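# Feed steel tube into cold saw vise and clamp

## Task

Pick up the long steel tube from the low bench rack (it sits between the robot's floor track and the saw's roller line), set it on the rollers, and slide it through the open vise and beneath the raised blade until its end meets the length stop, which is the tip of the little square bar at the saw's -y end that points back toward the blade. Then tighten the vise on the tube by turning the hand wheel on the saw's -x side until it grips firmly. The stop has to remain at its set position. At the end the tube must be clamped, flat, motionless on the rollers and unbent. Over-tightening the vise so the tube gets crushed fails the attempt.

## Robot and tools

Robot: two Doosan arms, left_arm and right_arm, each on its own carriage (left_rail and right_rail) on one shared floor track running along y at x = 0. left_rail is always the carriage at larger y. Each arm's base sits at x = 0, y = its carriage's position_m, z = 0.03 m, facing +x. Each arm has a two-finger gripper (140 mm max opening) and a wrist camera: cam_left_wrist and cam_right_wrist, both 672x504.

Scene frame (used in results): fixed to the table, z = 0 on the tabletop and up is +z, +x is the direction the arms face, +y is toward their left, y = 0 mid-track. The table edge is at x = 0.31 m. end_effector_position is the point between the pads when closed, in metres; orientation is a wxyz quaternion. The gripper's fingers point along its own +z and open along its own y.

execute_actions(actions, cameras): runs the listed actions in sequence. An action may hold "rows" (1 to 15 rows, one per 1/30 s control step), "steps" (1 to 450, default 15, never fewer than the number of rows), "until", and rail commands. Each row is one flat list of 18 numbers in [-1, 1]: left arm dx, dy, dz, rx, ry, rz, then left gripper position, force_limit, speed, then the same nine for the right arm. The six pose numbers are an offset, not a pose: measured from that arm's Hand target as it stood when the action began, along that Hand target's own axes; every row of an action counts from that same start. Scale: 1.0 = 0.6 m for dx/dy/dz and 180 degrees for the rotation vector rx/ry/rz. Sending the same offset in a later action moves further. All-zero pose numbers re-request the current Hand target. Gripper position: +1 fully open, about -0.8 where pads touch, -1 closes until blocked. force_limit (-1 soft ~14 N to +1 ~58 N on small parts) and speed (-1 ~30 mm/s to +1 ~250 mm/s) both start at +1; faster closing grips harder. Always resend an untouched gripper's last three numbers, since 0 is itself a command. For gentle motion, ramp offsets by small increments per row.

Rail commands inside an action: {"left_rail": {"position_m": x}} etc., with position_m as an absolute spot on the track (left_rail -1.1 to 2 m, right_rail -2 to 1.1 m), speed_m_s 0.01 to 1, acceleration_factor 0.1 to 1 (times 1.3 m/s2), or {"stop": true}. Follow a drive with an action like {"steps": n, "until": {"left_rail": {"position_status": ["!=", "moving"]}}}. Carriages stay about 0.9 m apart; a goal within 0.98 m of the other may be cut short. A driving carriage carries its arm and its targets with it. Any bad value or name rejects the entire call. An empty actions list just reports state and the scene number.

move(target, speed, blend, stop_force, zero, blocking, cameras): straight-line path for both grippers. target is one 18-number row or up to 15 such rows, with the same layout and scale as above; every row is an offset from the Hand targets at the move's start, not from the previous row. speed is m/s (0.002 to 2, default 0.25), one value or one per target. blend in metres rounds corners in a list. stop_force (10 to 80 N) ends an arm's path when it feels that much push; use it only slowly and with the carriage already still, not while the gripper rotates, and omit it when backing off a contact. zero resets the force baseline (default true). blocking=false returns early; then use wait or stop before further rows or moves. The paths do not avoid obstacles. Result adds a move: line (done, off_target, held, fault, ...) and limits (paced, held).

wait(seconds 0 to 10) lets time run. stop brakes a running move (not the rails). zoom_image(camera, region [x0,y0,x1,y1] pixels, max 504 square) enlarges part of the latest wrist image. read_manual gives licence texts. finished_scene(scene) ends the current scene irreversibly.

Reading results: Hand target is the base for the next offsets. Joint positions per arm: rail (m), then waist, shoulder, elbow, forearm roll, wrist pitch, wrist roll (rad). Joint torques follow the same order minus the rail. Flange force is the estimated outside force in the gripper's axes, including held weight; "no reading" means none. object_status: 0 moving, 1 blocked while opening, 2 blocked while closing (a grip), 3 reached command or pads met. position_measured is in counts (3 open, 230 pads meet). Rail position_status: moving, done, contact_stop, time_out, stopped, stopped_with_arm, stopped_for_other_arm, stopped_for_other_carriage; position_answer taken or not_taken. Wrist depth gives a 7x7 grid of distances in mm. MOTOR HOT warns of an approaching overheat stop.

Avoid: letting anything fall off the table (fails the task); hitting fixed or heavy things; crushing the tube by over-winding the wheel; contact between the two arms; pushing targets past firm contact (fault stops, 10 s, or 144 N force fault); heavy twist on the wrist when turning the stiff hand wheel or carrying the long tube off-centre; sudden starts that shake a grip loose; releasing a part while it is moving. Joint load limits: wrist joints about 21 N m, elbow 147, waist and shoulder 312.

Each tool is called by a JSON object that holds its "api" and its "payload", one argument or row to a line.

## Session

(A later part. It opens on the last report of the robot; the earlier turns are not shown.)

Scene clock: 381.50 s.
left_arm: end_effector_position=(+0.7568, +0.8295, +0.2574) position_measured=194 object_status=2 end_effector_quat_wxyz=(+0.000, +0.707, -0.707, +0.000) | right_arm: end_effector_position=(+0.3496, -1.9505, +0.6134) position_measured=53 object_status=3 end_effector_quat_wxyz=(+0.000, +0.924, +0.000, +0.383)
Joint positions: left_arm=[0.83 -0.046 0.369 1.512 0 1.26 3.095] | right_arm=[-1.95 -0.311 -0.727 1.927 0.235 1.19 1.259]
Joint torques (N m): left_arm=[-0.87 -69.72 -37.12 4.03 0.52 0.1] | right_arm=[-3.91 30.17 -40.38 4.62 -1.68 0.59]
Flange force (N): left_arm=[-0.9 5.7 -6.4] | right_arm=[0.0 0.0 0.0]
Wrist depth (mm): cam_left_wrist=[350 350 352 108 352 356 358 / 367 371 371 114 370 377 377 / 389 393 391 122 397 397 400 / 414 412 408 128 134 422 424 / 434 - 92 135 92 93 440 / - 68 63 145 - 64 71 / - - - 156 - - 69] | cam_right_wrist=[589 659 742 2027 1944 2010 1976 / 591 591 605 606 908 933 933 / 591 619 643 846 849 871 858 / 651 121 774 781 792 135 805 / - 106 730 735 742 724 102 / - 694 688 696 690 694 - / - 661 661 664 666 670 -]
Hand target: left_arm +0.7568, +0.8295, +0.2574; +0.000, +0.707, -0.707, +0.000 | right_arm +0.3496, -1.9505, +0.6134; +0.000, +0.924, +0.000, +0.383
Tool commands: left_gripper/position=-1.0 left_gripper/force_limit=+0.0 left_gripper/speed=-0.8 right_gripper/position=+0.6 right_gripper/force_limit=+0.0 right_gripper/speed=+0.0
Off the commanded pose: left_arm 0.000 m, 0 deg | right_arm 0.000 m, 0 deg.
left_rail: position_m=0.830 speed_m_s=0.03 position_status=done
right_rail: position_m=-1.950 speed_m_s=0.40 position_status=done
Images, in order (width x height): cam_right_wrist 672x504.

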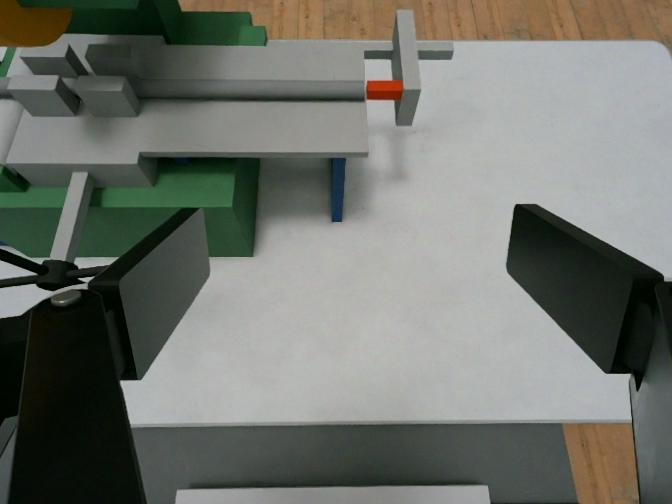

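{"api": "move", "payload": {
  "target": [0.0105,0,0,0,0,0,-1,0,-0.8,0,0,0,0,0,0,0.6,0,0],
  "speed": 0.005,
  "stop_force": 10,
  "cameras": ["cam_right_wrist"]
}}

{"api": "zoom_image", "payload": {
  "camera": "cam_right_wrist",
  "region": [330, 60, 400, 120]
}}

Scene clock: 387.43 s.
left_arm: end_effector_position=(+0.7568, +0.8241, +0.2574) position_measured=194 object_status=2 end_effector_quat_wxyz=(+0.000, +0.707, -0.707, +0.000) | right_arm: end_effector_position=(+0.3496, -1.9505, +0.6134) position_measured=53 object_status=3 end_effector_quat_wxyz=(+0.000, +0.924, +0.000, +0.383)
Joint positions: left_arm=[0.83 -0.053 0.369 1.512 0 1.26 3.088] | right_arm=[-1.95 -0.311 -0.727 1.927 0.235 1.19 1.259]
Joint torques (N m): left_arm=[-10.15 -69.06 -37.5 0.53 0.19 0.48] | right_arm=[-4.42 30.43 -40.19 4.62 -1.66 0.71]
Flange force (N): left_arm=[-13.0 6.4 -6.4] | right_arm=[0.0 0.0 0.0]
Wrist depth (mm): cam_left_wrist=[350 350 351 108 352 356 359 / 368 369 373 114 374 376 377 / 389 390 392 122 396 399 399 / 410 413 407 128 134 421 425 / 433 - 92 135 92 93 441 / - 68 63 145 - 64 71 / - - - 156 - - 69] | cam_right_wrist=[582 657 751 1928 1993 2063 2010 / 591 597 605 611 904 930 930 / 594 614 646 837 855 858 855 / 655 121 769 831 797 135 800 / - 106 740 737 754 719 102 / - 684 694 688 696 698 - / - 661 666 662 668 670 -]
Hand target: left_arm +0.7568, +0.8241, +0.2574; +0.000, +0.707, -0.707, +0.000 (not the last commanded pose) | right_arm +0.3496, -1.9505, +0.6134; +0.000, +0.924, +0.000, +0.383
Off the commanded pose: left_arm 0.001 m, 0 deg | right_arm 0.000 m, 0 deg.
left_rail: position_m=0.830 speed_m_s=0.03 position_status=done
right_rail: position_m=-1.950 speed_m_s=0.40 position_status=done
move: contact (left_arm)
Images, in order (width x height): cam_right_wrist 672x504.

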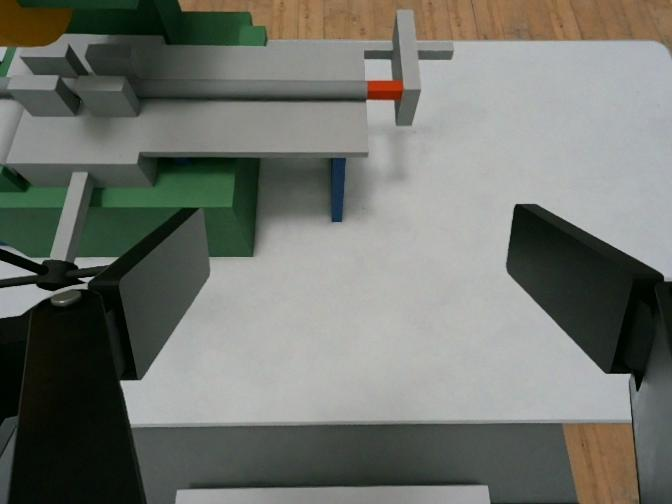

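Scaled by 7.200.

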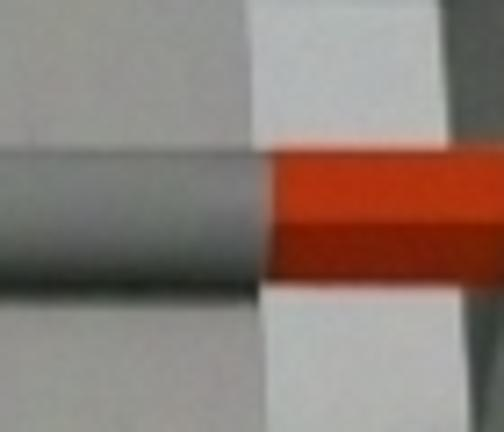

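{"api": "execute_actions", "payload": {
  "actions": [
    {"rows":[[-0.0006,0,0,0,0,0,-1,0,-0.8,0,0,0,0,0,0,-0.8,0,0]],"steps":15},
    {"right_rail":{"position_m":-1.4,"speed_m_s":0.4},"steps":400,"until":{"right_rail":{"position_status":["!=","moving"]}}}
  ],
  "cameras": []
}}

{"api": "move", "payload": {
  "target": [0,0,0,0,0,0,-1,0,-0.8,-0.039,0,0.346,0.1954,-0.1954,-0.4718,-0.8,0,0],
  "cameras": ["cam_right_wrist"]
}}

Scene clock: 433.60 s.
left_arm: end_effector_position=(+0.7568, +0.8244, +0.2574) position_measured=194 object_status=2 end_effector_quat_wxyz=(+0.000, +0.707, -0.707, +0.000) | right_arm: end_effector_position=(+0.3496, -1.4006, +0.6134) position_measured=229 object_status=3 end_effector_quat_wxyz=(+0.000, +0.924, +0.000, +0.383)
Joint positions: left_arm=[0.83 -0.053 0.369 1.512 0 1.26 3.089] | right_arm=[-1.4 -0.311 -0.727 1.927 0.235 1.19 1.259]
Joint torques (N m): left_arm=[-5.45 -69.06 -37.39 2.57 0.38 0.41] | right_arm=[-3.33 30.61 -40.43 4.5 -1.62 0.64]
Flange force (N): left_arm=[-6.5 6.9 -6.5] | right_arm=[0.0 0.0 0.0]
Flange force at the end of the 1st action (N): left_arm=[-7.6 7.4 -7.2] | right_arm=[0.0 0.0 0.0]
Wrist depth (mm): cam_left_wrist=[350 353 351 108 351 357 358 / 368 371 371 114 370 377 379 / 390 392 394 122 396 398 402 / 414 414 406 128 134 421 424 / 431 - 92 135 92 93 440 / - 68 63 145 - 64 71 / - - - 156 - - 69] | cam_right_wrist=[678 702 1976 730 655 467 666 / 598 674 894 666 611 601 619 / 594 632 586 625 617 630 728 / 781 784 803 108 670 719 794 / 726 742 80 83 89 83 735 / - 64 71 - - - - / - - - - - - -]
Hand target: left_arm +0.7568, +0.8244, +0.2574; +0.000, +0.707, -0.707, +0.000 | right_arm +0.3496, -1.4006, +0.6134; +0.000, +0.924, +0.000, +0.383
Off the commanded pose: left_arm 0.000 m, 0 deg | right_arm 0.000 m, 0 deg.
left_rail: position_m=0.830 speed_m_s=0.03 position_status=done
right_rail: position_m=-1.400 speed_m_s=0.40 position_status=done
No camera images: "cameras" was empty.

Scene clock: 437.40 s.
left_arm: end_effector_position=(+0.7568, +0.8244, +0.2574) position_measured=194 object_status=2 end_effector_quat_wxyz=(+0.000, +0.707, -0.707, +0.000) | right_arm: end_effector_position=(+0.4799, -1.4005, +0.4502) position_measured=229 object_status=3 end_effector_quat_wxyz=(+0.000, +0.707, +0.707, +0.000)
Joint positions: left_arm=[0.83 -0.053 0.369 1.512 0 1.26 3.089] | right_arm=[-1.4 -0.073 -0.13 1.727 0 1.544 -0.073]
Joint torques (N m): left_arm=[-4.85 -69.37 -36.98 2.65 0.35 0.45] | right_arm=[-3.81 -26.86 -41.59 4.43 0.12 0.73]
Flange force (N): left_arm=[-5.9 5.7 -6.9] | right_arm=[6.4 -2.0 0.1]
Wrist depth (mm): cam_left_wrist=[351 351 353 108 353 357 359 / 368 370 371 114 371 377 378 / 389 390 393 122 397 399 401 / 414 412 408 128 134 422 425 / 432 - 92 135 92 93 439 / - 68 63 145 - 64 71 / - - - 156 - - 69] | cam_right_wrist=[482 518 512 517 515 298 261 / 510 549 538 542 538 348 385 / 541 575 575 582 537 389 393 / 576 595 612 108 474 367 358 / 657 75 80 84 89 83 343 / - 64 71 - - 73 - / - - - - - - -]
Hand target: left_arm +0.7568, +0.8244, +0.2574; +0.000, +0.707, -0.707, +0.000 | right_arm +0.4799, -1.4005, +0.4501; +0.000, +0.707, +0.707, +0.000
Off the commanded pose: left_arm 0.000 m, 0 deg | right_arm 0.000 m, 0 deg.
left_rail: position_m=0.830 speed_m_s=0.03 position_status=done
right_rail: position_m=-1.400 speed_m_s=0.40 position_status=done
move: done
Images, in order (width x height): cam_right_wrist 672x504.

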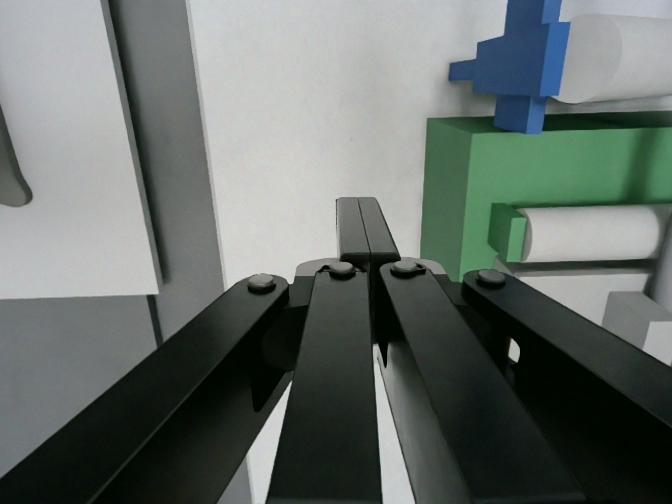

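{"api": "move", "payload": {
  "target": [0,0,0,0,0,0,-1,0,-0.8,-0.08,0,0,0,0,-0.5,-0.8,0,0],
  "cameras": ["cam_right_wrist"]
}}

Scene clock: 453.77 s.
left_arm: end_effector_position=(+0.7568, +0.8244, +0.2574) position_measured=194 object_status=2 end_effector_quat_wxyz=(+0.000, +0.707, -0.707, +0.000) | right_arm: end_effector_position=(+0.4799, -1.4485, +0.4501) position_measured=229 object_status=3 end_effector_quat_wxyz=(+0.000, +0.000, +1.000, +0.000)
Joint positions: left_arm=[0.83 -0.053 0.369 1.512 0 1.26 3.089] | right_arm=[-1.4 -0.172 -0.126 1.723 0 1.544 -1.743]
Joint torques (N m): left_arm=[-4.65 -68.93 -37.12 2.57 0.4 0.47] | right_arm=[-3.74 -28.06 -41.53 4.37 0.24 0.74]
Flange force (N): left_arm=[-5.6 6.1 -6.4] | right_arm=[-0.3 6.1 0.2]
Wrist depth (mm): cam_left_wrist=[350 351 351 108 352 356 358 / 369 370 372 114 371 375 378 / 389 391 393 122 396 399 402 / 413 413 405 128 134 422 427 / 433 - 92 135 93 92 441 / - 68 63 145 - 64 71 / - - - 156 - - 69] | cam_right_wrist=[518 517 513 515 512 511 516 / 544 559 541 538 544 543 541 / 581 346 581 575 572 575 578 / 494 451 484 108 595 611 608 / 440 434 79 84 89 83 391 / - 64 71 - - 73 - / - - - - - - -]
Hand target: left_arm +0.7568, +0.8244, +0.2574; +0.000, +0.707, -0.707, +0.000 | right_arm +0.4799, -1.4485, +0.4501; +0.000, +0.000, +1.000, +0.000
Off the commanded pose: left_arm 0.000 m, 0 deg | right_arm 0.000 m, 0 deg.
left_rail: position_m=0.830 speed_m_s=0.03 position_status=done
right_rail: position_m=-1.400 speed_m_s=0.40 position_status=done
move: done
Images, in order (width x height): cam_right_wrist 672x504.

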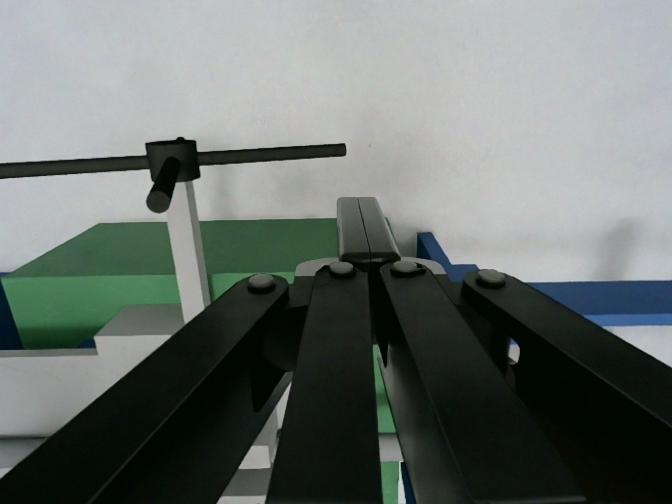

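{"api": "move", "payload": {
  "target": [
    [0,0,0,0,0,0,-1,0,-0.8,0.003,-0.019,0.25,0,0,0,-0.8,0,0]
  ],
  "cameras": ["cam_right_wrist"]
}}

{"api": "move", "payload": {
  "target": [0,0,0,0,0,0,-1,0,-0.8,0,-0.243,0,0,0,0,-0.8,0,0],
  "speed": 0.05,
  "stop_force": 25,
  "cameras": ["cam_right_wrist"]
}}

Scene clock: 502.13 s.
left_arm: end_effector_position=(+0.7568, +0.8244, +0.2574) position_measured=194 object_status=2 end_effector_quat_wxyz=(+0.000, +0.707, -0.707, +0.000) | right_arm: end_effector_position=(+0.4782, -1.4600, +0.3002) position_measured=229 object_status=3 end_effector_quat_wxyz=(+0.000, +0.000, +1.000, +0.000)
Joint positions: left_arm=[0.83 -0.053 0.369 1.512 0 1.26 3.089] | right_arm=[-1.4 -0.196 -0.085 1.96 0 1.266 -1.767]
Joint torques (N m): left_arm=[-4.65 -69.63 -37.18 2.62 0.3 0.45] | right_arm=[-4.48 -31 -39.76 4.28 0.28 0.71]
Flange force (N): left_arm=[-5.6 6.1 -7.1] | right_arm=[-1.7 7.7 0.7]
Wrist depth (mm): cam_left_wrist=[349 349 355 109 352 357 358 / 369 373 373 114 371 377 379 / 389 391 391 122 396 399 399 / 411 413 407 128 134 422 425 / 434 - 92 135 92 93 439 / - 68 63 145 - 64 71 / - - - 156 - - 69] | cam_right_wrist=[388 387 386 387 384 383 386 / 405 405 408 408 405 406 407 / 424 424 424 423 429 425 428 / 201 450 452 108 445 455 454 / 326 227 79 84 78 83 474 / - 64 71 - - 73 - / - - - - - - -]
Hand target: left_arm +0.7568, +0.8244, +0.2574; +0.000, +0.707, -0.707, +0.000 | right_arm +0.4782, -1.4599, +0.3001; +0.000, +0.000, +1.000, +0.000
Off the commanded pose: left_arm 0.000 m, 0 deg | right_arm 0.000 m, 0 deg.
left_rail: position_m=0.830 speed_m_s=0.03 position_status=done
right_rail: position_m=-1.400 speed_m_s=0.40 position_status=done
move: done
Images, in order (width x height): cam_right_wrist 672x504.

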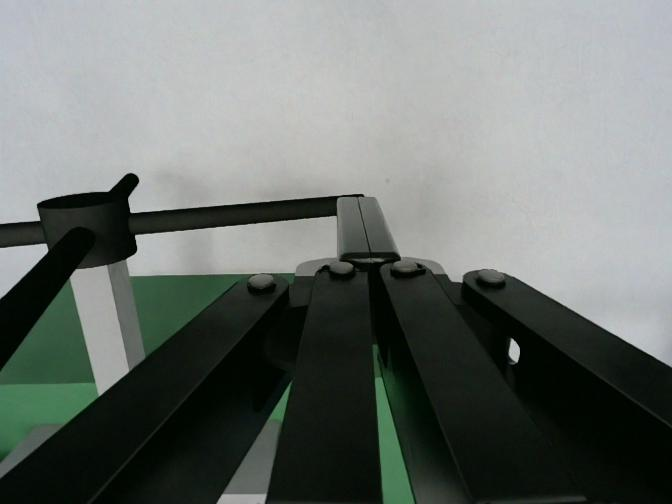

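Scene clock: 505.77 s.
left_arm: end_effector_position=(+0.7568, +0.8244, +0.2574) position_measured=194 object_status=2 end_effector_quat_wxyz=(+0.000, +0.707, -0.707, +0.000) | right_arm: end_effector_position=(+0.4782, -1.6058, +0.3002) position_measured=229 object_status=3 end_effector_quat_wxyz=(+0.000, +0.000, +1.000, +0.000)
Joint positions: left_arm=[0.83 -0.053 0.369 1.512 0 1.26 3.089] | right_arm=[-1.4 -0.473 -0.022 1.901 0 1.262 -2.044]
Joint torques (N m): left_arm=[-4.93 -69.03 -37.29 2.69 0.37 0.45] | right_arm=[-6.11 -35.73 -40.73 2.84 -1.2 0.74]
Flange force (N): left_arm=[-6.0 7.2 -7.1] | right_arm=[-0.4 11.1 -1.8]
Wrist depth (mm): cam_left_wrist=[349 351 351 108 354 356 357 / 369 371 371 114 371 376 378 / 392 391 393 122 396 397 399 / 411 412 407 128 134 422 425 / 433 - 92 135 93 93 442 / - 68 63 145 - 64 71 / - - - 156 - - 69] | cam_right_wrist=[387 383 386 385 386 386 388 / 405 403 405 405 405 408 408 / 424 423 424 425 426 428 430 / 451 451 449 109 202 445 446 / 474 470 80 83 89 83 435 / - 64 70 - - 73 - / - - - - - - -]
Hand target: left_arm +0.7568, +0.8244, +0.2574; +0.000, +0.707, -0.707, +0.000 | right_arm +0.4782, -1.6058, +0.3002; +0.000, +0.000, +1.000, +0.000
Off the commanded pose: left_arm 0.000 m, 0 deg | right_arm 0.000 m, 0 deg.
left_rail: position_m=0.830 speed_m_s=0.03 position_status=done
right_rail: position_m=-1.400 speed_m_s=0.40 position_status=done
move: done
Images, in order (width x height): cam_right_wrist 672x504.

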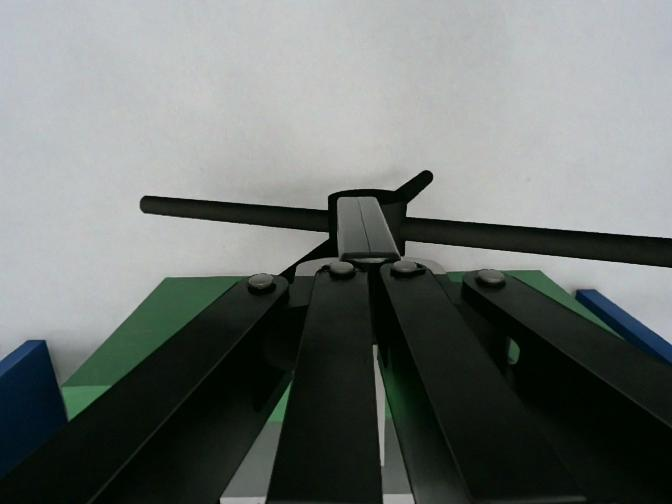

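{"api": "move", "payload": {
  "target": [
    [0,0,0,0,0,0,-1,0,-0.8,0,0,-0.25,0,0,0,-0.8,0,0],
    [0,0,0,0,0,0,-1,0,-0.8,0,0.28,-0.25,0,0,0,-0.8,0,0],
    [0,0,0,0,0,0,-1,0,-0.8,0,0.28,0,0,0,0,-0.8,0,0],
    [0,0,0,0,0,0,-1,0,-0.8,0,0,0,0,0,0,-0.8,0,0]
  ],
  "speed": [0.2,0.25,0.2,0.1],
  "blend": [0.03,0.03,0,0],
  "cameras": ["cam_right_wrist"]
}}

{"api": "move", "payload": {
  "target": [
    [0,0,0,0,0,0,-1,0,-0.8,0,0,-0.25,0,0,0,-0.8,0,0],
    [0,0,0,0,0,0,-1,0,-0.8,0,0.28,-0.25,0,0,0,-0.8,0,0]
  ],
  "speed": [0.2,0.25],
  "blend": [0.03,0],
  "cameras": ["cam_right_wrist"]
}}

Scene clock: 530.47 s.
left_arm: end_effector_position=(+0.7568, +0.8244, +0.2574) position_measured=194 object_status=2 end_effector_quat_wxyz=(+0.000, +0.707, -0.707, +0.000) | right_arm: end_effector_position=(+0.4781, -1.4623, +0.3003) position_measured=229 object_status=3 end_effector_quat_wxyz=(+0.000, +0.000, +1.000, +0.001)
Joint positions: left_arm=[0.83 -0.053 0.369 1.512 0 1.26 3.089] | right_arm=[-1.4 -0.202 -0.085 1.96 0.002 1.266 -1.773]
Joint torques (N m): left_arm=[-4.97 -69.26 -37.37 2.63 0.33 0.42] | right_arm=[-9.55 -27.3 -38.57 0.46 -0.57 0.76]
Flange force (N): left_arm=[-5.5 7.1 -6.9] | right_arm=[0.8 18.4 -4.7]
Flange force when the fault began (N): right_arm=[1.8 74.5 -22.4]
Wrist depth (mm): cam_left_wrist=[350 351 351 108 353 356 359 / 368 371 372 114 372 377 377 / 389 389 393 122 395 398 399 / 413 415 407 128 134 423 422 / 432 - 92 135 92 93 441 / - 68 63 145 - 64 71 / - - - 155 - - 69] | cam_right_wrist=[382 382 384 385 387 387 391 / 403 404 405 407 406 405 408 / 421 421 424 424 432 434 431 / 206 220 440 108 444 459 457 / 345 227 79 84 89 83 480 / - 64 70 - - 73 - / - - - - - - -]
Hand target: left_arm +0.7568, +0.8244, +0.2574; +0.000, +0.707, -0.707, +0.000 | right_arm +0.4781, -1.4623, +0.3003; +0.000, +0.000, +1.000, +0.001 (not the last commanded pose)
Tool commands: left_gripper/position=-1.0 left_gripper/force_limit=+0.0 left_gripper/speed=-0.8 right_gripper/position=-0.796078 right_gripper/force_limit=+0.003922 right_gripper/speed=+0.003922
Off the commanded pose: left_arm 0.000 m, 0 deg | right_arm 0.143 m, 0 deg.
TORQUE FAULT: the external load on joint 5 (forearm roll) of the right arm reached its load limit, and that arm stopped for 10 seconds. A torque fault puts only its own arm into a fault stop. That arm's remaining commands of this call were not run. That arm's target is now where it stood when the stop ended, not its last command. That arm keeps its grip as last carried out and accepts commands again: back off and push less far. That arm stops again whenever a joint's load reaches its limit.
left_rail: position_m=0.830 speed_m_s=0.03 position_status=done
right_rail: position_m=-1.400 speed_m_s=0.40 position_status=done
move: fault (right_arm); path passed 3 of 4 targets
Images, in order (width x height): cam_right_wrist 672x504.

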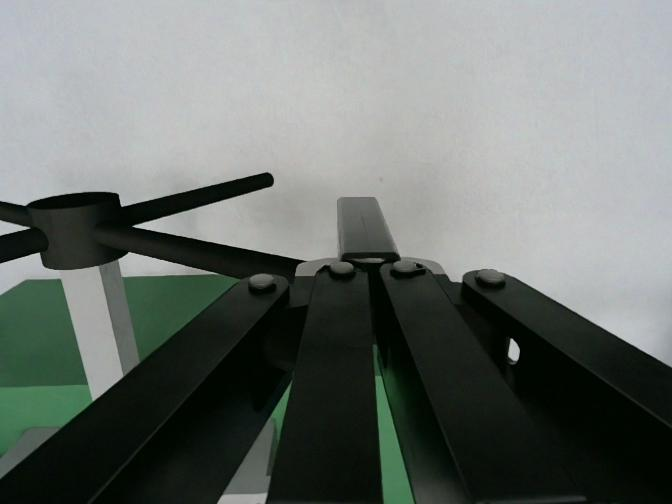

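not run: an earlier result of this reply reported a stop or a fault. Calls in your next reply go to the robot.

{"api": "move", "payload": {
  "target": [
    [0,0,0,0,0,0,-1,0,-0.8,0,0.02,0,0,0,0,-0.8,0,0],
    [0,0,0,0,0,0,-1,0,-0.8,0,0.02,-0.25,0,0,0,-0.8,0,0],
    [0,0,0,0,0,0,-1,0,-0.8,0,-0.2045,-0.25,0,0,0,-0.8,0,0]
  ],
  "speed": 0.15,
  "cameras": ["cam_right_wrist"]
}}

Scene clock: 563.10 s.
left_arm: end_effector_position=(+0.7568, +0.8244, +0.2574) position_measured=194 object_status=2 end_effector_quat_wxyz=(+0.000, +0.707, -0.707, +0.000) | right_arm: end_effector_position=(+0.4780, -1.5852, +0.4501) position_measured=229 object_status=3 end_effector_quat_wxyz=(+0.000, +0.000, +1.000, +0.001) end_effector_velocity=(+0.000, +0.000, +0.000) end_effector_angular_velocity=(+0.001, +0.000, -0.001)
Joint positions: left_arm=[0.83 -0.053 0.369 1.512 0 1.26 3.089] | right_arm=[-1.4 -0.438 -0.076 1.679 0.001 1.538 -2.009]
Joint velocities: left_arm=[within noise] | right_arm=[0.001 -0.001 0 0 0.001 0 0]
Joint torques (N m): left_arm=[-4.67 -69.1 -37.19 2.61 0.41 0.44] | right_arm=[-3.96 -32.7 -41.43 4.64 0.14 0.71]
Flange force (N): left_arm=[-5.6 6.7 -6.8] | right_arm=[-1.2 6.1 -0.1]
Wrist depth (mm): cam_left_wrist=[350 351 352 108 354 359 357 / 368 371 371 114 371 375 378 / 389 391 392 121 395 399 400 / 414 412 407 128 134 422 425 / 432 - 92 135 93 93 444 / - 68 63 145 - 64 71 / - - - 156 - - 69] | cam_right_wrist=[517 519 515 516 516 515 519 / 548 543 543 544 547 543 543 / 579 574 571 356 568 565 576 / 611 600 507 108 487 553 594 / 560 432 80 84 89 83 357 / - 64 71 - - 73 - / - - - - - - -]
Hand target: left_arm +0.7568, +0.8244, +0.2574; +0.000, +0.707, -0.707, +0.000 | right_arm +0.4780, -1.5852, +0.4501; +0.000, +0.000, +1.000, +0.001
Off the commanded pose: left_arm 0.000 m, 0 deg | right_arm 0.000 m, 0 deg.
left_rail: position_m=0.830 speed_m_s=0.03 position_status=done
right_rail: position_m=-1.400 speed_m_s=0.40 position_status=done
move: done
Images, in order (width x height): cam_right_wrist 672x504.

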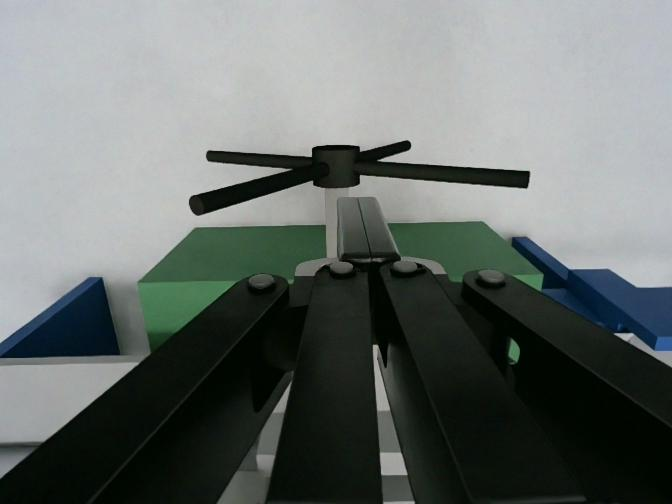

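{"api": "move", "payload": {
  "target": [
    [0,0,0,0,0,0,-1,0,-0.8,0,0,0.27,0,0,0,-0.8,0,0]
  ],
  "speed": 0.1,
  "cameras": []
}}

{"api": "move", "payload": {
  "target": [0,0,0,0,0,0,-1,0,-0.8,0,-0.06,0,0,0,0,-0.8,0,0],
  "speed": 0.03,
  "stop_force": 45,
  "cameras": ["cam_right_wrist"]
}}

Scene clock: 573.00 s.
left_arm: end_effector_position=(+0.7568, +0.8244, +0.2574) position_measured=194 object_status=2 end_effector_quat_wxyz=(+0.000, +0.707, -0.707, +0.000) | right_arm: end_effector_position=(+0.4781, -1.5850, +0.2881) position_measured=229 object_status=3 end_effector_quat_wxyz=(+0.000, +0.000, +1.000, +0.001)
Joint positions: left_arm=[0.83 -0.053 0.369 1.512 0 1.26 3.089] | right_arm=[-1.4 -0.437 -0.028 1.929 0.002 1.24 -2.009]
Joint torques (N m): left_arm=[-4.79 -68.97 -37.29 2.57 0.3 0.43] | right_arm=[-4.24 -35.77 -39.36 4.13 0.22 0.72]
Flange force (N): left_arm=[-5.8 7.2 -6.9] | right_arm=[-1.9 6.5 0.0]
Wrist depth (mm): cam_left_wrist=[350 351 353 108 354 357 357 / 367 370 370 114 371 376 378 / 392 391 393 122 395 398 399 / 413 413 407 128 134 423 423 / 434 - 92 135 92 93 442 / - 68 63 145 - 64 71 / - - - 156 - - 69] | cam_right_wrist=[376 373 373 374 373 375 377 / 395 393 393 393 396 395 395 / 418 412 412 413 413 418 417 / 440 442 226 109 179 433 433 / 461 123 80 83 89 83 423 / - 64 71 - - 73 - / - - - - - - -]
Hand target: left_arm +0.7568, +0.8244, +0.2574; +0.000, +0.707, -0.707, +0.000 | right_arm +0.4781, -1.5849, +0.2881; +0.000, +0.000, +1.000, +0.001
Off the commanded pose: left_arm 0.000 m, 0 deg | right_arm 0.000 m, 0 deg.
left_rail: position_m=0.830 speed_m_s=0.03 position_status=done
right_rail: position_m=-1.400 speed_m_s=0.40 position_status=done
move: done
No camera images: "cameras" was empty.

Scene clock: 574.83 s.
left_arm: end_effector_position=(+0.7568, +0.8244, +0.2574) position_measured=194 object_status=2 end_effector_quat_wxyz=(+0.000, +0.707, -0.707, +0.000) | right_arm: end_effector_position=(+0.4781, -1.6210, +0.2880) position_measured=229 object_status=3 end_effector_quat_wxyz=(+0.000, +0.000, +1.000, +0.001)
Joint positions: left_arm=[0.83 -0.053 0.369 1.512 0 1.26 3.089] | right_arm=[-1.4 -0.499 -0.005 1.907 0.002 1.239 -2.071]
Joint torques (N m): left_arm=[-5.05 -69.25 -37.38 2.6 0.37 0.35] | right_arm=[-6.12 -34.84 -40.1 2.94 -1.86 0.63]
Flange force (N): left_arm=[-6.3 6.3 -6.0] | right_arm=[1.6 12.1 -4.5]
Wrist depth (mm): cam_left_wrist=[348 350 353 108 352 357 359 / 369 369 371 114 373 376 379 / 389 392 393 122 396 397 399 / 412 413 407 128 134 422 424 / 431 - 92 135 93 92 443 / - 68 63 145 - 64 71 / - - - 156 - - 69] | cam_right_wrist=[373 374 373 376 373 376 374 / 394 391 393 392 395 395 395 / 413 416 413 412 413 416 418 / 437 438 436 108 188 431 436 / 452 122 79 83 - 82 312 / - 64 70 - - 73 - / - - - - - - -]
Hand target: left_arm +0.7568, +0.8244, +0.2574; +0.000, +0.707, -0.707, +0.000 | right_arm +0.4781, -1.6209, +0.2880; +0.000, +0.000, +1.000, +0.001
Off the commanded pose: left_arm 0.000 m, 0 deg | right_arm 0.000 m, 0 deg.
left_rail: position_m=0.830 speed_m_s=0.03 position_status=done
right_rail: position_m=-1.400 speed_m_s=0.40 position_status=done
move: done
Images, in order (width x height): cam_right_wrist 672x504.

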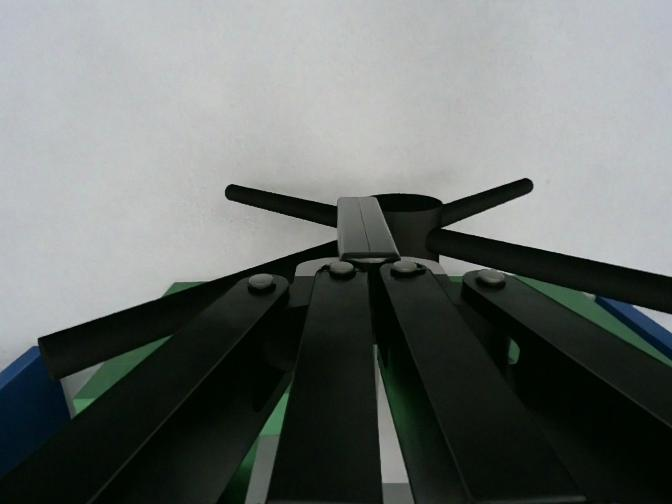

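{"api": "move", "payload": {
  "target": [
    [0,0,0,0,0,0,-1,0,-0.8,0,0.008,0,0,0,0,-0.8,0,0],
    [0,0,0,0,0,0,-1,0,-0.8,0,0.008,-0.27,0,0,0,-0.8,0,0],
    [0,0,0,0,0,0,-1,0,-0.8,0,0.305,-0.27,0,0,0,-0.8,0,0],
    [0,0,0,0,0,0,-1,0,-0.8,0,0.305,0,0,0,0,-0.8,0,0]
  ],
  "speed": 0.2,
  "blend": [0,0.03,0.03,0],
  "cameras": ["cam_right_wrist"]
}}

{"api": "move", "payload": {
  "target": [0,0,0,0,0,0,-1,0,-0.8,0,-0.305,0,0,0,0,-0.8,0,0],
  "speed": 0.05,
  "stop_force": 35,
  "cameras": ["cam_right_wrist"]
}}

Scene clock: 587.30 s.
left_arm: end_effector_position=(+0.7568, +0.8244, +0.2574) position_measured=194 object_status=2 end_effector_quat_wxyz=(+0.000, +0.707, -0.707, +0.000) | right_arm: end_effector_position=(+0.4781, -1.4380, +0.2883) position_measured=229 object_status=3 end_effector_quat_wxyz=(+0.000, +0.000, +1.000, +0.001)
Joint positions: left_arm=[0.83 -0.053 0.369 1.512 0 1.26 3.089] | right_arm=[-1.4 -0.152 -0.083 1.98 0.001 1.243 -1.723]
Joint torques (N m): left_arm=[-5.32 -69.17 -37.07 2.63 0.35 0.37] | right_arm=[-3.59 -29.26 -38.76 4.17 0.21 0.59]
Flange force (N): left_arm=[-6.3 5.6 -6.4] | right_arm=[0.8 6.4 -1.3]
Wrist depth (mm): cam_left_wrist=[351 351 352 108 351 362 358 / 368 371 370 114 369 376 378 / 388 390 395 122 395 400 399 / 413 412 405 128 134 420 426 / 434 - 92 135 92 93 442 / - 68 63 145 - 64 71 / - - - 156 - - 69] | cam_right_wrist=[376 374 375 376 374 374 374 / 394 396 395 395 396 393 395 / 413 413 410 411 419 418 418 / 177 437 437 108 434 445 434 / 218 110 80 83 89 - 468 / - 64 71 - - 73 - / - - - - - - -]
Hand target: left_arm +0.7568, +0.8244, +0.2574; +0.000, +0.707, -0.707, +0.000 | right_arm +0.4781, -1.4379, +0.2883; +0.000, +0.000, +1.000, +0.001
Off the commanded pose: left_arm 0.000 m, 0 deg | right_arm 0.000 m, 0 deg.
left_rail: position_m=0.830 speed_m_s=0.03 position_status=done
right_rail: position_m=-1.400 speed_m_s=0.40 position_status=done
move: done
Images, in order (width x height): cam_right_wrist 672x504.

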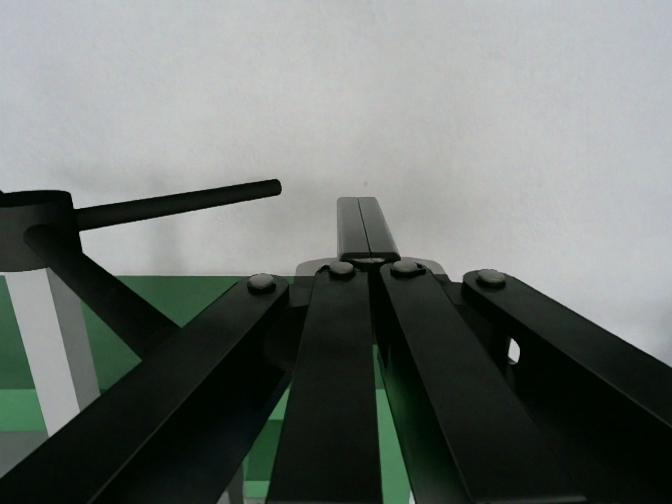

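Scene clock: 589.23 s.
left_arm: end_effector_position=(+0.7568, +0.8244, +0.2574) position_measured=194 object_status=2 end_effector_quat_wxyz=(+0.000, +0.707, -0.707, +0.000) | right_arm: end_effector_position=(+0.4783, -1.4740, +0.2886) position_measured=229 object_status=3 end_effector_quat_wxyz=(+0.001, +0.000, +1.000, +0.001)
Joint positions: left_arm=[0.83 -0.053 0.369 1.512 0 1.26 3.089] | right_arm=[-1.4 -0.226 -0.076 1.974 0.002 1.243 -1.798]
Joint torques (N m): left_arm=[-4.88 -69.26 -37.2 2.69 0.32 0.41] | right_arm=[-37.88 18.45 -9.44 -12.29 -8.54 0.95]
Flange force (N): left_arm=[-5.6 6.7 -7.3] | right_arm=[21.3 80.7 -85.8]
Wrist depth (mm): cam_left_wrist=[350 350 353 108 353 357 357 / 368 369 373 114 372 378 378 / 387 389 391 122 395 397 399 / 413 412 407 128 134 422 425 / 434 - 92 135 92 92 443 / - 68 63 145 - 64 71 / - - - 156 - - 69] | cam_right_wrist=[370 372 374 376 377 381 382 / 390 391 390 394 398 403 403 / 406 408 410 413 418 422 426 / 191 205 435 108 437 449 454 / 326 140 79 84 89 83 471 / - 64 70 - - 73 - / - - - - - - -]
Hand target: left_arm +0.7568, +0.8244, +0.2574; +0.000, +0.707, -0.707, +0.000 | right_arm +0.4783, -1.4740, +0.2885; +0.001, +0.000, +1.000, +0.001 (not the last commanded pose)
Off the commanded pose: left_arm 0.000 m, 0 deg | right_arm 0.147 m, 0 deg.
left_rail: position_m=0.830 speed_m_s=0.03 position_status=done
right_rail: position_m=-1.400 speed_m_s=0.40 position_status=done
move: contact (right_arm)
Images, in order (width x height): cam_right_wrist 672x504.

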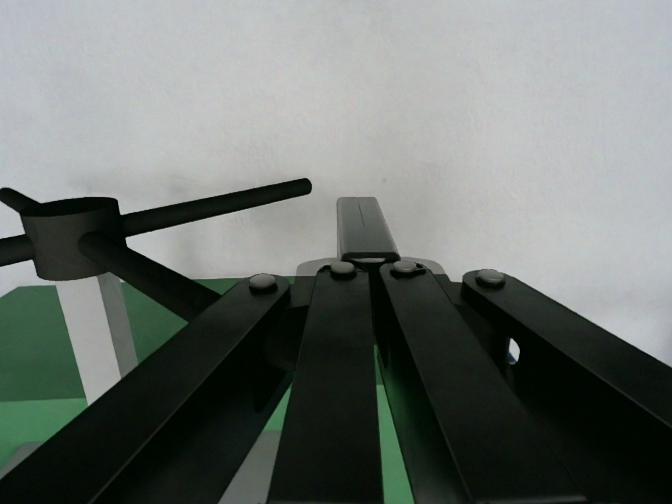

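{"api": "move", "payload": {
  "target": [
    [0,0,0,0,0,0,-1,0,-0.8,0,0.08,0,0,0,0,-0.8,0,0],
    [0,0,0,0,0,0,-1,0,-0.8,0,0.08,-0.27,0,0,0.5,-0.8,0,0]
  ],
  "speed": 0.15,
  "cameras": ["cam_right_wrist"]
}}

Scene clock: 612.93 s.
left_arm: end_effector_position=(+0.7568, +0.8244, +0.2574) position_measured=194 object_status=2 end_effector_quat_wxyz=(+0.000, +0.707, -0.707, +0.000) | right_arm: end_effector_position=(+0.4781, -1.4263, +0.4506) position_measured=229 object_status=3 end_effector_quat_wxyz=(+0.000, +0.707, +0.707, +0.001)
Joint positions: left_arm=[0.83 -0.053 0.369 1.512 0 1.26 3.089] | right_arm=[-1.4 -0.128 -0.132 1.728 0.002 1.545 -0.128]
Joint torques (N m): left_arm=[-5.01 -69.56 -37.21 2.67 0.38 0.4] | right_arm=[-3.77 -26.9 -41.46 4.51 0.13 0.68]
Flange force (N): left_arm=[-5.5 5.8 -6.5] | right_arm=[6.3 -0.7 -0.1]
Wrist depth (mm): cam_left_wrist=[350 350 352 108 353 357 358 / 368 367 370 114 373 376 378 / 390 392 393 122 396 400 399 / 412 415 407 128 134 422 425 / 431 - 92 135 93 93 443 / - 68 63 145 - 64 71 / - - - 156 - - 69] | cam_right_wrist=[483 521 513 512 518 284 257 / 510 543 539 546 538 376 383 / 542 565 576 571 537 386 386 / 578 603 609 108 428 363 363 / 666 - 80 83 89 83 338 / - 64 71 - - 73 - / - - - - - - -]
Hand target: left_arm +0.7568, +0.8244, +0.2574; +0.000, +0.707, -0.707, +0.000 | right_arm +0.4781, -1.4263, +0.4506; +0.000, +0.707, +0.707, +0.001
Off the commanded pose: left_arm 0.000 m, 0 deg | right_arm 0.000 m, 0 deg.
left_rail: position_m=0.830 speed_m_s=0.03 position_status=done
right_rail: position_m=-1.400 speed_m_s=0.40 position_status=done
move: done
Images, in order (width x height): cam_right_wrist 672x504.

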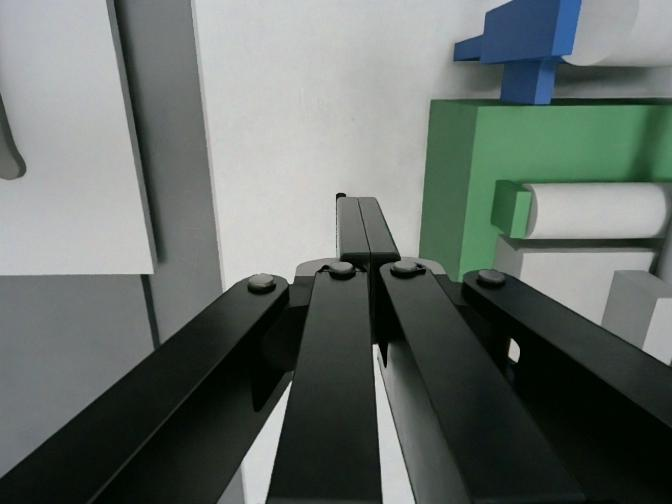

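{"api": "move", "payload": {
  "target": [0,0,0,0,0,0,-1,0,-0.8,-0.023,-0.008,0.2127,0,0,0,-0.8,0,0],
  "speed": 0.15,
  "cameras": ["cam_right_wrist"]
}}

{"api": "move", "payload": {
  "target": [
    [0,0,0,0,0,0,-1,0,-0.8,-0.128,0,-0.0337,0,0,0,-0.8,0,0],
    [0,0,0,0,0,0,-1,0,-0.8,-0.223,0,-0.0497,0,0,0,-0.8,0,0],
    [0,0,0,0,0,0,-1,0,-0.8,-0.273,0,-0.0247,0,0,0,-0.8,0,0],
    [0,0,0,0,0,0,-1,0,-0.8,-0.283,0,0.0333,0,0,0,-0.8,0,0],
    [0,0,0,0,0,0,-1,0,-0.8,-0.285,0,0.0473,0,0,0,-0.8,0,0]
  ],
  "speed": 0.05,
  "blend": [0.01,0.01,0.01,0.005,0],
  "stop_force": 40,
  "cameras": ["cam_right_wrist"]
}}

Scene clock: 626.00 s.
left_arm: end_effector_position=(+0.7568, +0.8244, +0.2574) position_measured=194 object_status=2 end_effector_quat_wxyz=(+0.000, +0.707, -0.707, +0.000) | right_arm: end_effector_position=(+0.4734, -1.4399, +0.3230) position_measured=229 object_status=3 end_effector_quat_wxyz=(+0.000, +0.707, +0.707, +0.001)
Joint positions: left_arm=[0.83 -0.053 0.369 1.512 0 1.26 3.089] | right_arm=[-1.4 -0.158 -0.108 1.938 0.002 1.311 -0.158]
Joint torques (N m): left_arm=[-4.96 -69.27 -37.21 2.7 0.36 0.42] | right_arm=[-3.79 -28.2 -40.17 4.32 0.2 0.67]
Flange force (N): left_arm=[-5.7 6.1 -7.2] | right_arm=[6.5 0.0 0.1]
Wrist depth (mm): cam_left_wrist=[349 351 353 108 352 355 359 / 367 370 371 114 371 376 378 / 389 392 393 122 397 396 401 / 413 414 407 128 134 422 425 / 434 - 92 135 92 93 443 / - 68 63 145 - 64 71 / - - - 155 - - 69] | cam_right_wrist=[383 415 402 402 401 403 236 / 403 437 427 425 428 340 250 / 424 461 450 443 449 316 261 / 452 484 483 108 468 318 249 / 536 469 80 83 89 83 252 / - 64 71 - - 73 - / - - - - - - -]
Hand target: left_arm +0.7568, +0.8244, +0.2574; +0.000, +0.707, -0.707, +0.000 | right_arm +0.4734, -1.4398, +0.3230; +0.000, +0.707, +0.707, +0.001
Off the commanded pose: left_arm 0.000 m, 0 deg | right_arm 0.000 m, 0 deg.
left_rail: position_m=0.830 speed_m_s=0.03 position_status=done
right_rail: position_m=-1.400 speed_m_s=0.40 position_status=done
move: done
Images, in order (width x height): cam_right_wrist 672x504.

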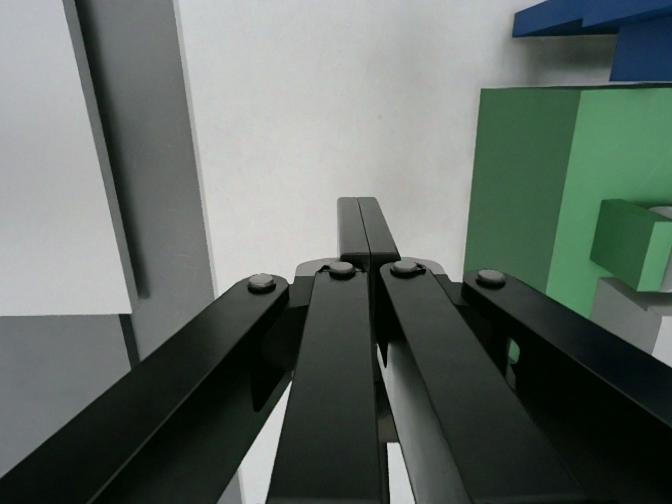

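Scene clock: 630.97 s.
left_arm: end_effector_position=(+0.7568, +0.8244, +0.2574) position_measured=194 object_status=2 end_effector_quat_wxyz=(+0.000, +0.707, -0.707, +0.000) | right_arm: end_effector_position=(+0.4734, -1.6108, +0.2943) position_measured=229 object_status=3 end_effector_quat_wxyz=(+0.000, +0.707, +0.707, +0.001)
Joint positions: left_arm=[0.83 -0.053 0.369 1.512 0 1.26 3.089] | right_arm=[-1.4 -0.487 -0.022 1.912 0.002 1.251 -0.488]
Joint torques (N m): left_arm=[-5.4 -69.77 -37.3 2.66 0.33 0.47] | right_arm=[-4.07 -36.41 -39.24 4.28 0.23 0.66]
Flange force (N): left_arm=[-6.2 5.5 -6.4] | right_arm=[6.1 2.4 -0.3]
Wrist depth (mm): cam_left_wrist=[350 352 353 108 351 357 357 / 367 369 371 114 371 377 378 / 389 391 393 122 395 400 400 / 413 415 407 128 134 422 422 / 434 - 92 135 92 93 442 / - 68 63 145 - 64 71 / - - - 156 - - 69] | cam_right_wrist=[363 389 377 379 375 317 215 / 380 414 399 399 392 320 225 / 402 440 423 415 196 199 196 / 466 467 445 108 440 322 250 / 500 75 80 84 78 83 263 / - 64 70 - - 73 - / - - - - - - -]
Hand target: left_arm +0.7568, +0.8244, +0.2574; +0.000, +0.707, -0.707, +0.000 | right_arm +0.4734, -1.6108, +0.2943; +0.000, +0.707, +0.707, +0.001
Off the commanded pose: left_arm 0.000 m, 0 deg | right_arm 0.000 m, 0 deg.
left_rail: position_m=0.830 speed_m_s=0.03 position_status=done
right_rail: position_m=-1.400 speed_m_s=0.40 position_status=done
move: done; blend cut to 0.0042 m at target 4
Images, in order (width x height): cam_right_wrist 672x504.

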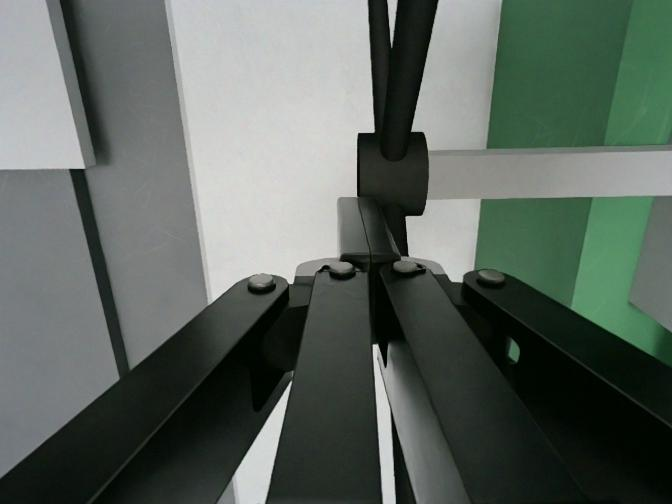

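{"api": "move", "payload": {
  "target": [
    [0,0,0,0,0,0,-1,0,-0.8,0,0,-0.26,0,0,0,-0.8,0,0],
    [0,0,0,0,0,0,-1,0,-0.8,0.285,0.0277,-0.26,0,0,0,-0.8,0,0],
    [0,0,0,0,0,0,-1,0,-0.8,0.285,0.0277,-0.048,0,0,0,-0.8,0,0]
  ],
  "speed": 0.2,
  "blend": [0.03,0.03,0],
  "cameras": []
}}

{"api": "move", "payload": {
  "target": [
    [0,0,0,0,0,0,-1,0,-0.8,-0.128,0,-0.0337,0,0,0,-0.8,0,0],
    [0,0,0,0,0,0,-1,0,-0.8,-0.223,0,-0.0497,0,0,0,-0.8,0,0],
    [0,0,0,0,0,0,-1,0,-0.8,-0.273,0,-0.0247,0,0,0,-0.8,0,0],
    [0,0,0,0,0,0,-1,0,-0.8,-0.283,0,0.0333,0,0,0,-0.8,0,0],
    [0,0,0,0,0,0,-1,0,-0.8,-0.285,0,0.0473,0,0,0,-0.8,0,0]
  ],
  "speed": 0.05,
  "blend": [0.01,0.01,0.01,0.005,0],
  "stop_force": 40,
  "cameras": ["cam_right_wrist"]
}}

Scene clock: 652.57 s.
left_arm: end_effector_position=(+0.7568, +0.8244, +0.2574) position_measured=194 object_status=2 end_effector_quat_wxyz=(+0.000, +0.707, -0.707, +0.000) | right_arm: end_effector_position=(+0.4900, -1.4399, +0.3235) position_measured=229 object_status=3 end_effector_quat_wxyz=(+0.000, +0.707, +0.707, +0.001)
Joint positions: left_arm=[0.83 -0.053 0.369 1.512 0 1.26 3.089] | right_arm=[-1.4 -0.153 -0.081 1.913 0.002 1.308 -0.153]
Joint torques (N m): left_arm=[-4.78 -69.11 -37.09 2.6 0.35 0.42] | right_arm=[-3.76 -30.73 -39.82 4.43 0.2 0.56]
Flange force (N): left_arm=[-6.1 7.1 -7.8] | right_arm=[6.6 -0.2 -0.7]
Wrist depth (mm): cam_left_wrist=[351 351 351 108 351 357 357 / 368 370 371 114 371 374 378 / 389 391 393 122 395 397 401 / 412 414 407 128 134 422 426 / 433 - 92 135 93 93 441 / - 68 63 145 - 64 71 / - - - 156 - - 69] | cam_right_wrist=[387 411 408 403 403 395 214 / 404 444 427 426 426 321 253 / 421 468 451 446 447 278 265 / 450 494 476 108 468 289 225 / 534 468 80 84 88 83 237 / - 64 71 - - 73 - / - - - - - - -]
Hand target: left_arm +0.7568, +0.8244, +0.2574; +0.000, +0.707, -0.707, +0.000 | right_arm +0.4900, -1.4398, +0.3234; +0.000, +0.707, +0.707, +0.001
Off the commanded pose: left_arm 0.000 m, 0 deg | right_arm 0.000 m, 0 deg.
left_rail: position_m=0.830 speed_m_s=0.03 position_status=done
right_rail: position_m=-1.400 speed_m_s=0.40 position_status=done
move: done
No camera images: "cameras" was empty.

Scene clock: 657.57 s.
left_arm: end_effector_position=(+0.7568, +0.8244, +0.2574) position_measured=194 object_status=2 end_effector_quat_wxyz=(+0.000, +0.707, -0.707, +0.000) | right_arm: end_effector_position=(+0.4901, -1.6108, +0.2947) position_measured=229 object_status=3 end_effector_quat_wxyz=(+0.000, +0.707, +0.707, +0.001)
Joint positions: left_arm=[0.83 -0.053 0.369 1.512 0 1.26 3.089] | right_arm=[-1.4 -0.472 0.002 1.887 0.002 1.252 -0.473]
Joint torques (N m): left_arm=[-4.88 -70.04 -37.22 2.66 0.35 0.38] | right_arm=[-7.5 -33.08 -35.46 2.66 -0.82 0.61]
Flange force (N): left_arm=[-6.1 5.2 -6.5] | right_arm=[13.2 2.1 -10.6]
Wrist depth (mm): cam_left_wrist=[350 350 351 108 352 357 359 / 367 370 371 114 371 376 379 / 390 391 391 122 394 397 401 / 412 422 405 128 134 421 425 / 433 - 92 135 93 93 439 / - 68 63 145 - 64 71 / - - - 156 - - 69] | cam_right_wrist=[386 389 378 372 377 280 212 / 386 410 399 398 397 282 223 / 435 441 427 188 199 199 196 / 469 467 446 108 438 284 239 / 502 488 80 83 89 83 229 / - 64 70 - - 73 - / - - - - - - -]
Hand target: left_arm +0.7568, +0.8244, +0.2574; +0.000, +0.707, -0.707, +0.000 | right_arm +0.4901, -1.6108, +0.2947; +0.000, +0.707, +0.707, +0.001
Off the commanded pose: left_arm 0.000 m, 0 deg | right_arm 0.000 m, 0 deg.
left_rail: position_m=0.830 speed_m_s=0.03 position_status=done
right_rail: position_m=-1.400 speed_m_s=0.40 position_status=done
move: done; blend cut to 0.0042 m at target 4
Images, in order (width x height): cam_right_wrist 672x504.

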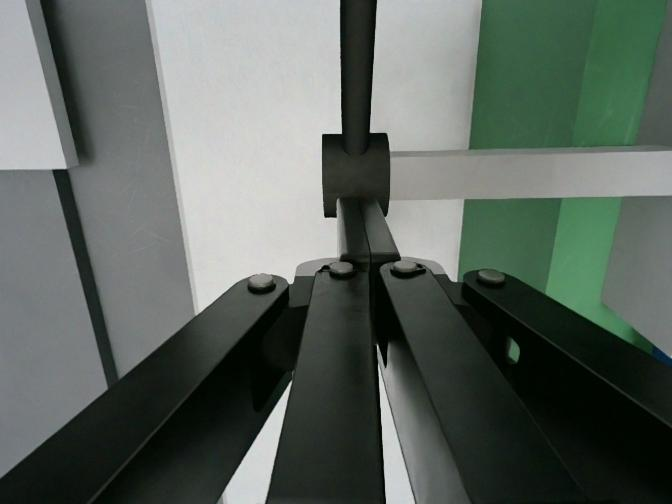

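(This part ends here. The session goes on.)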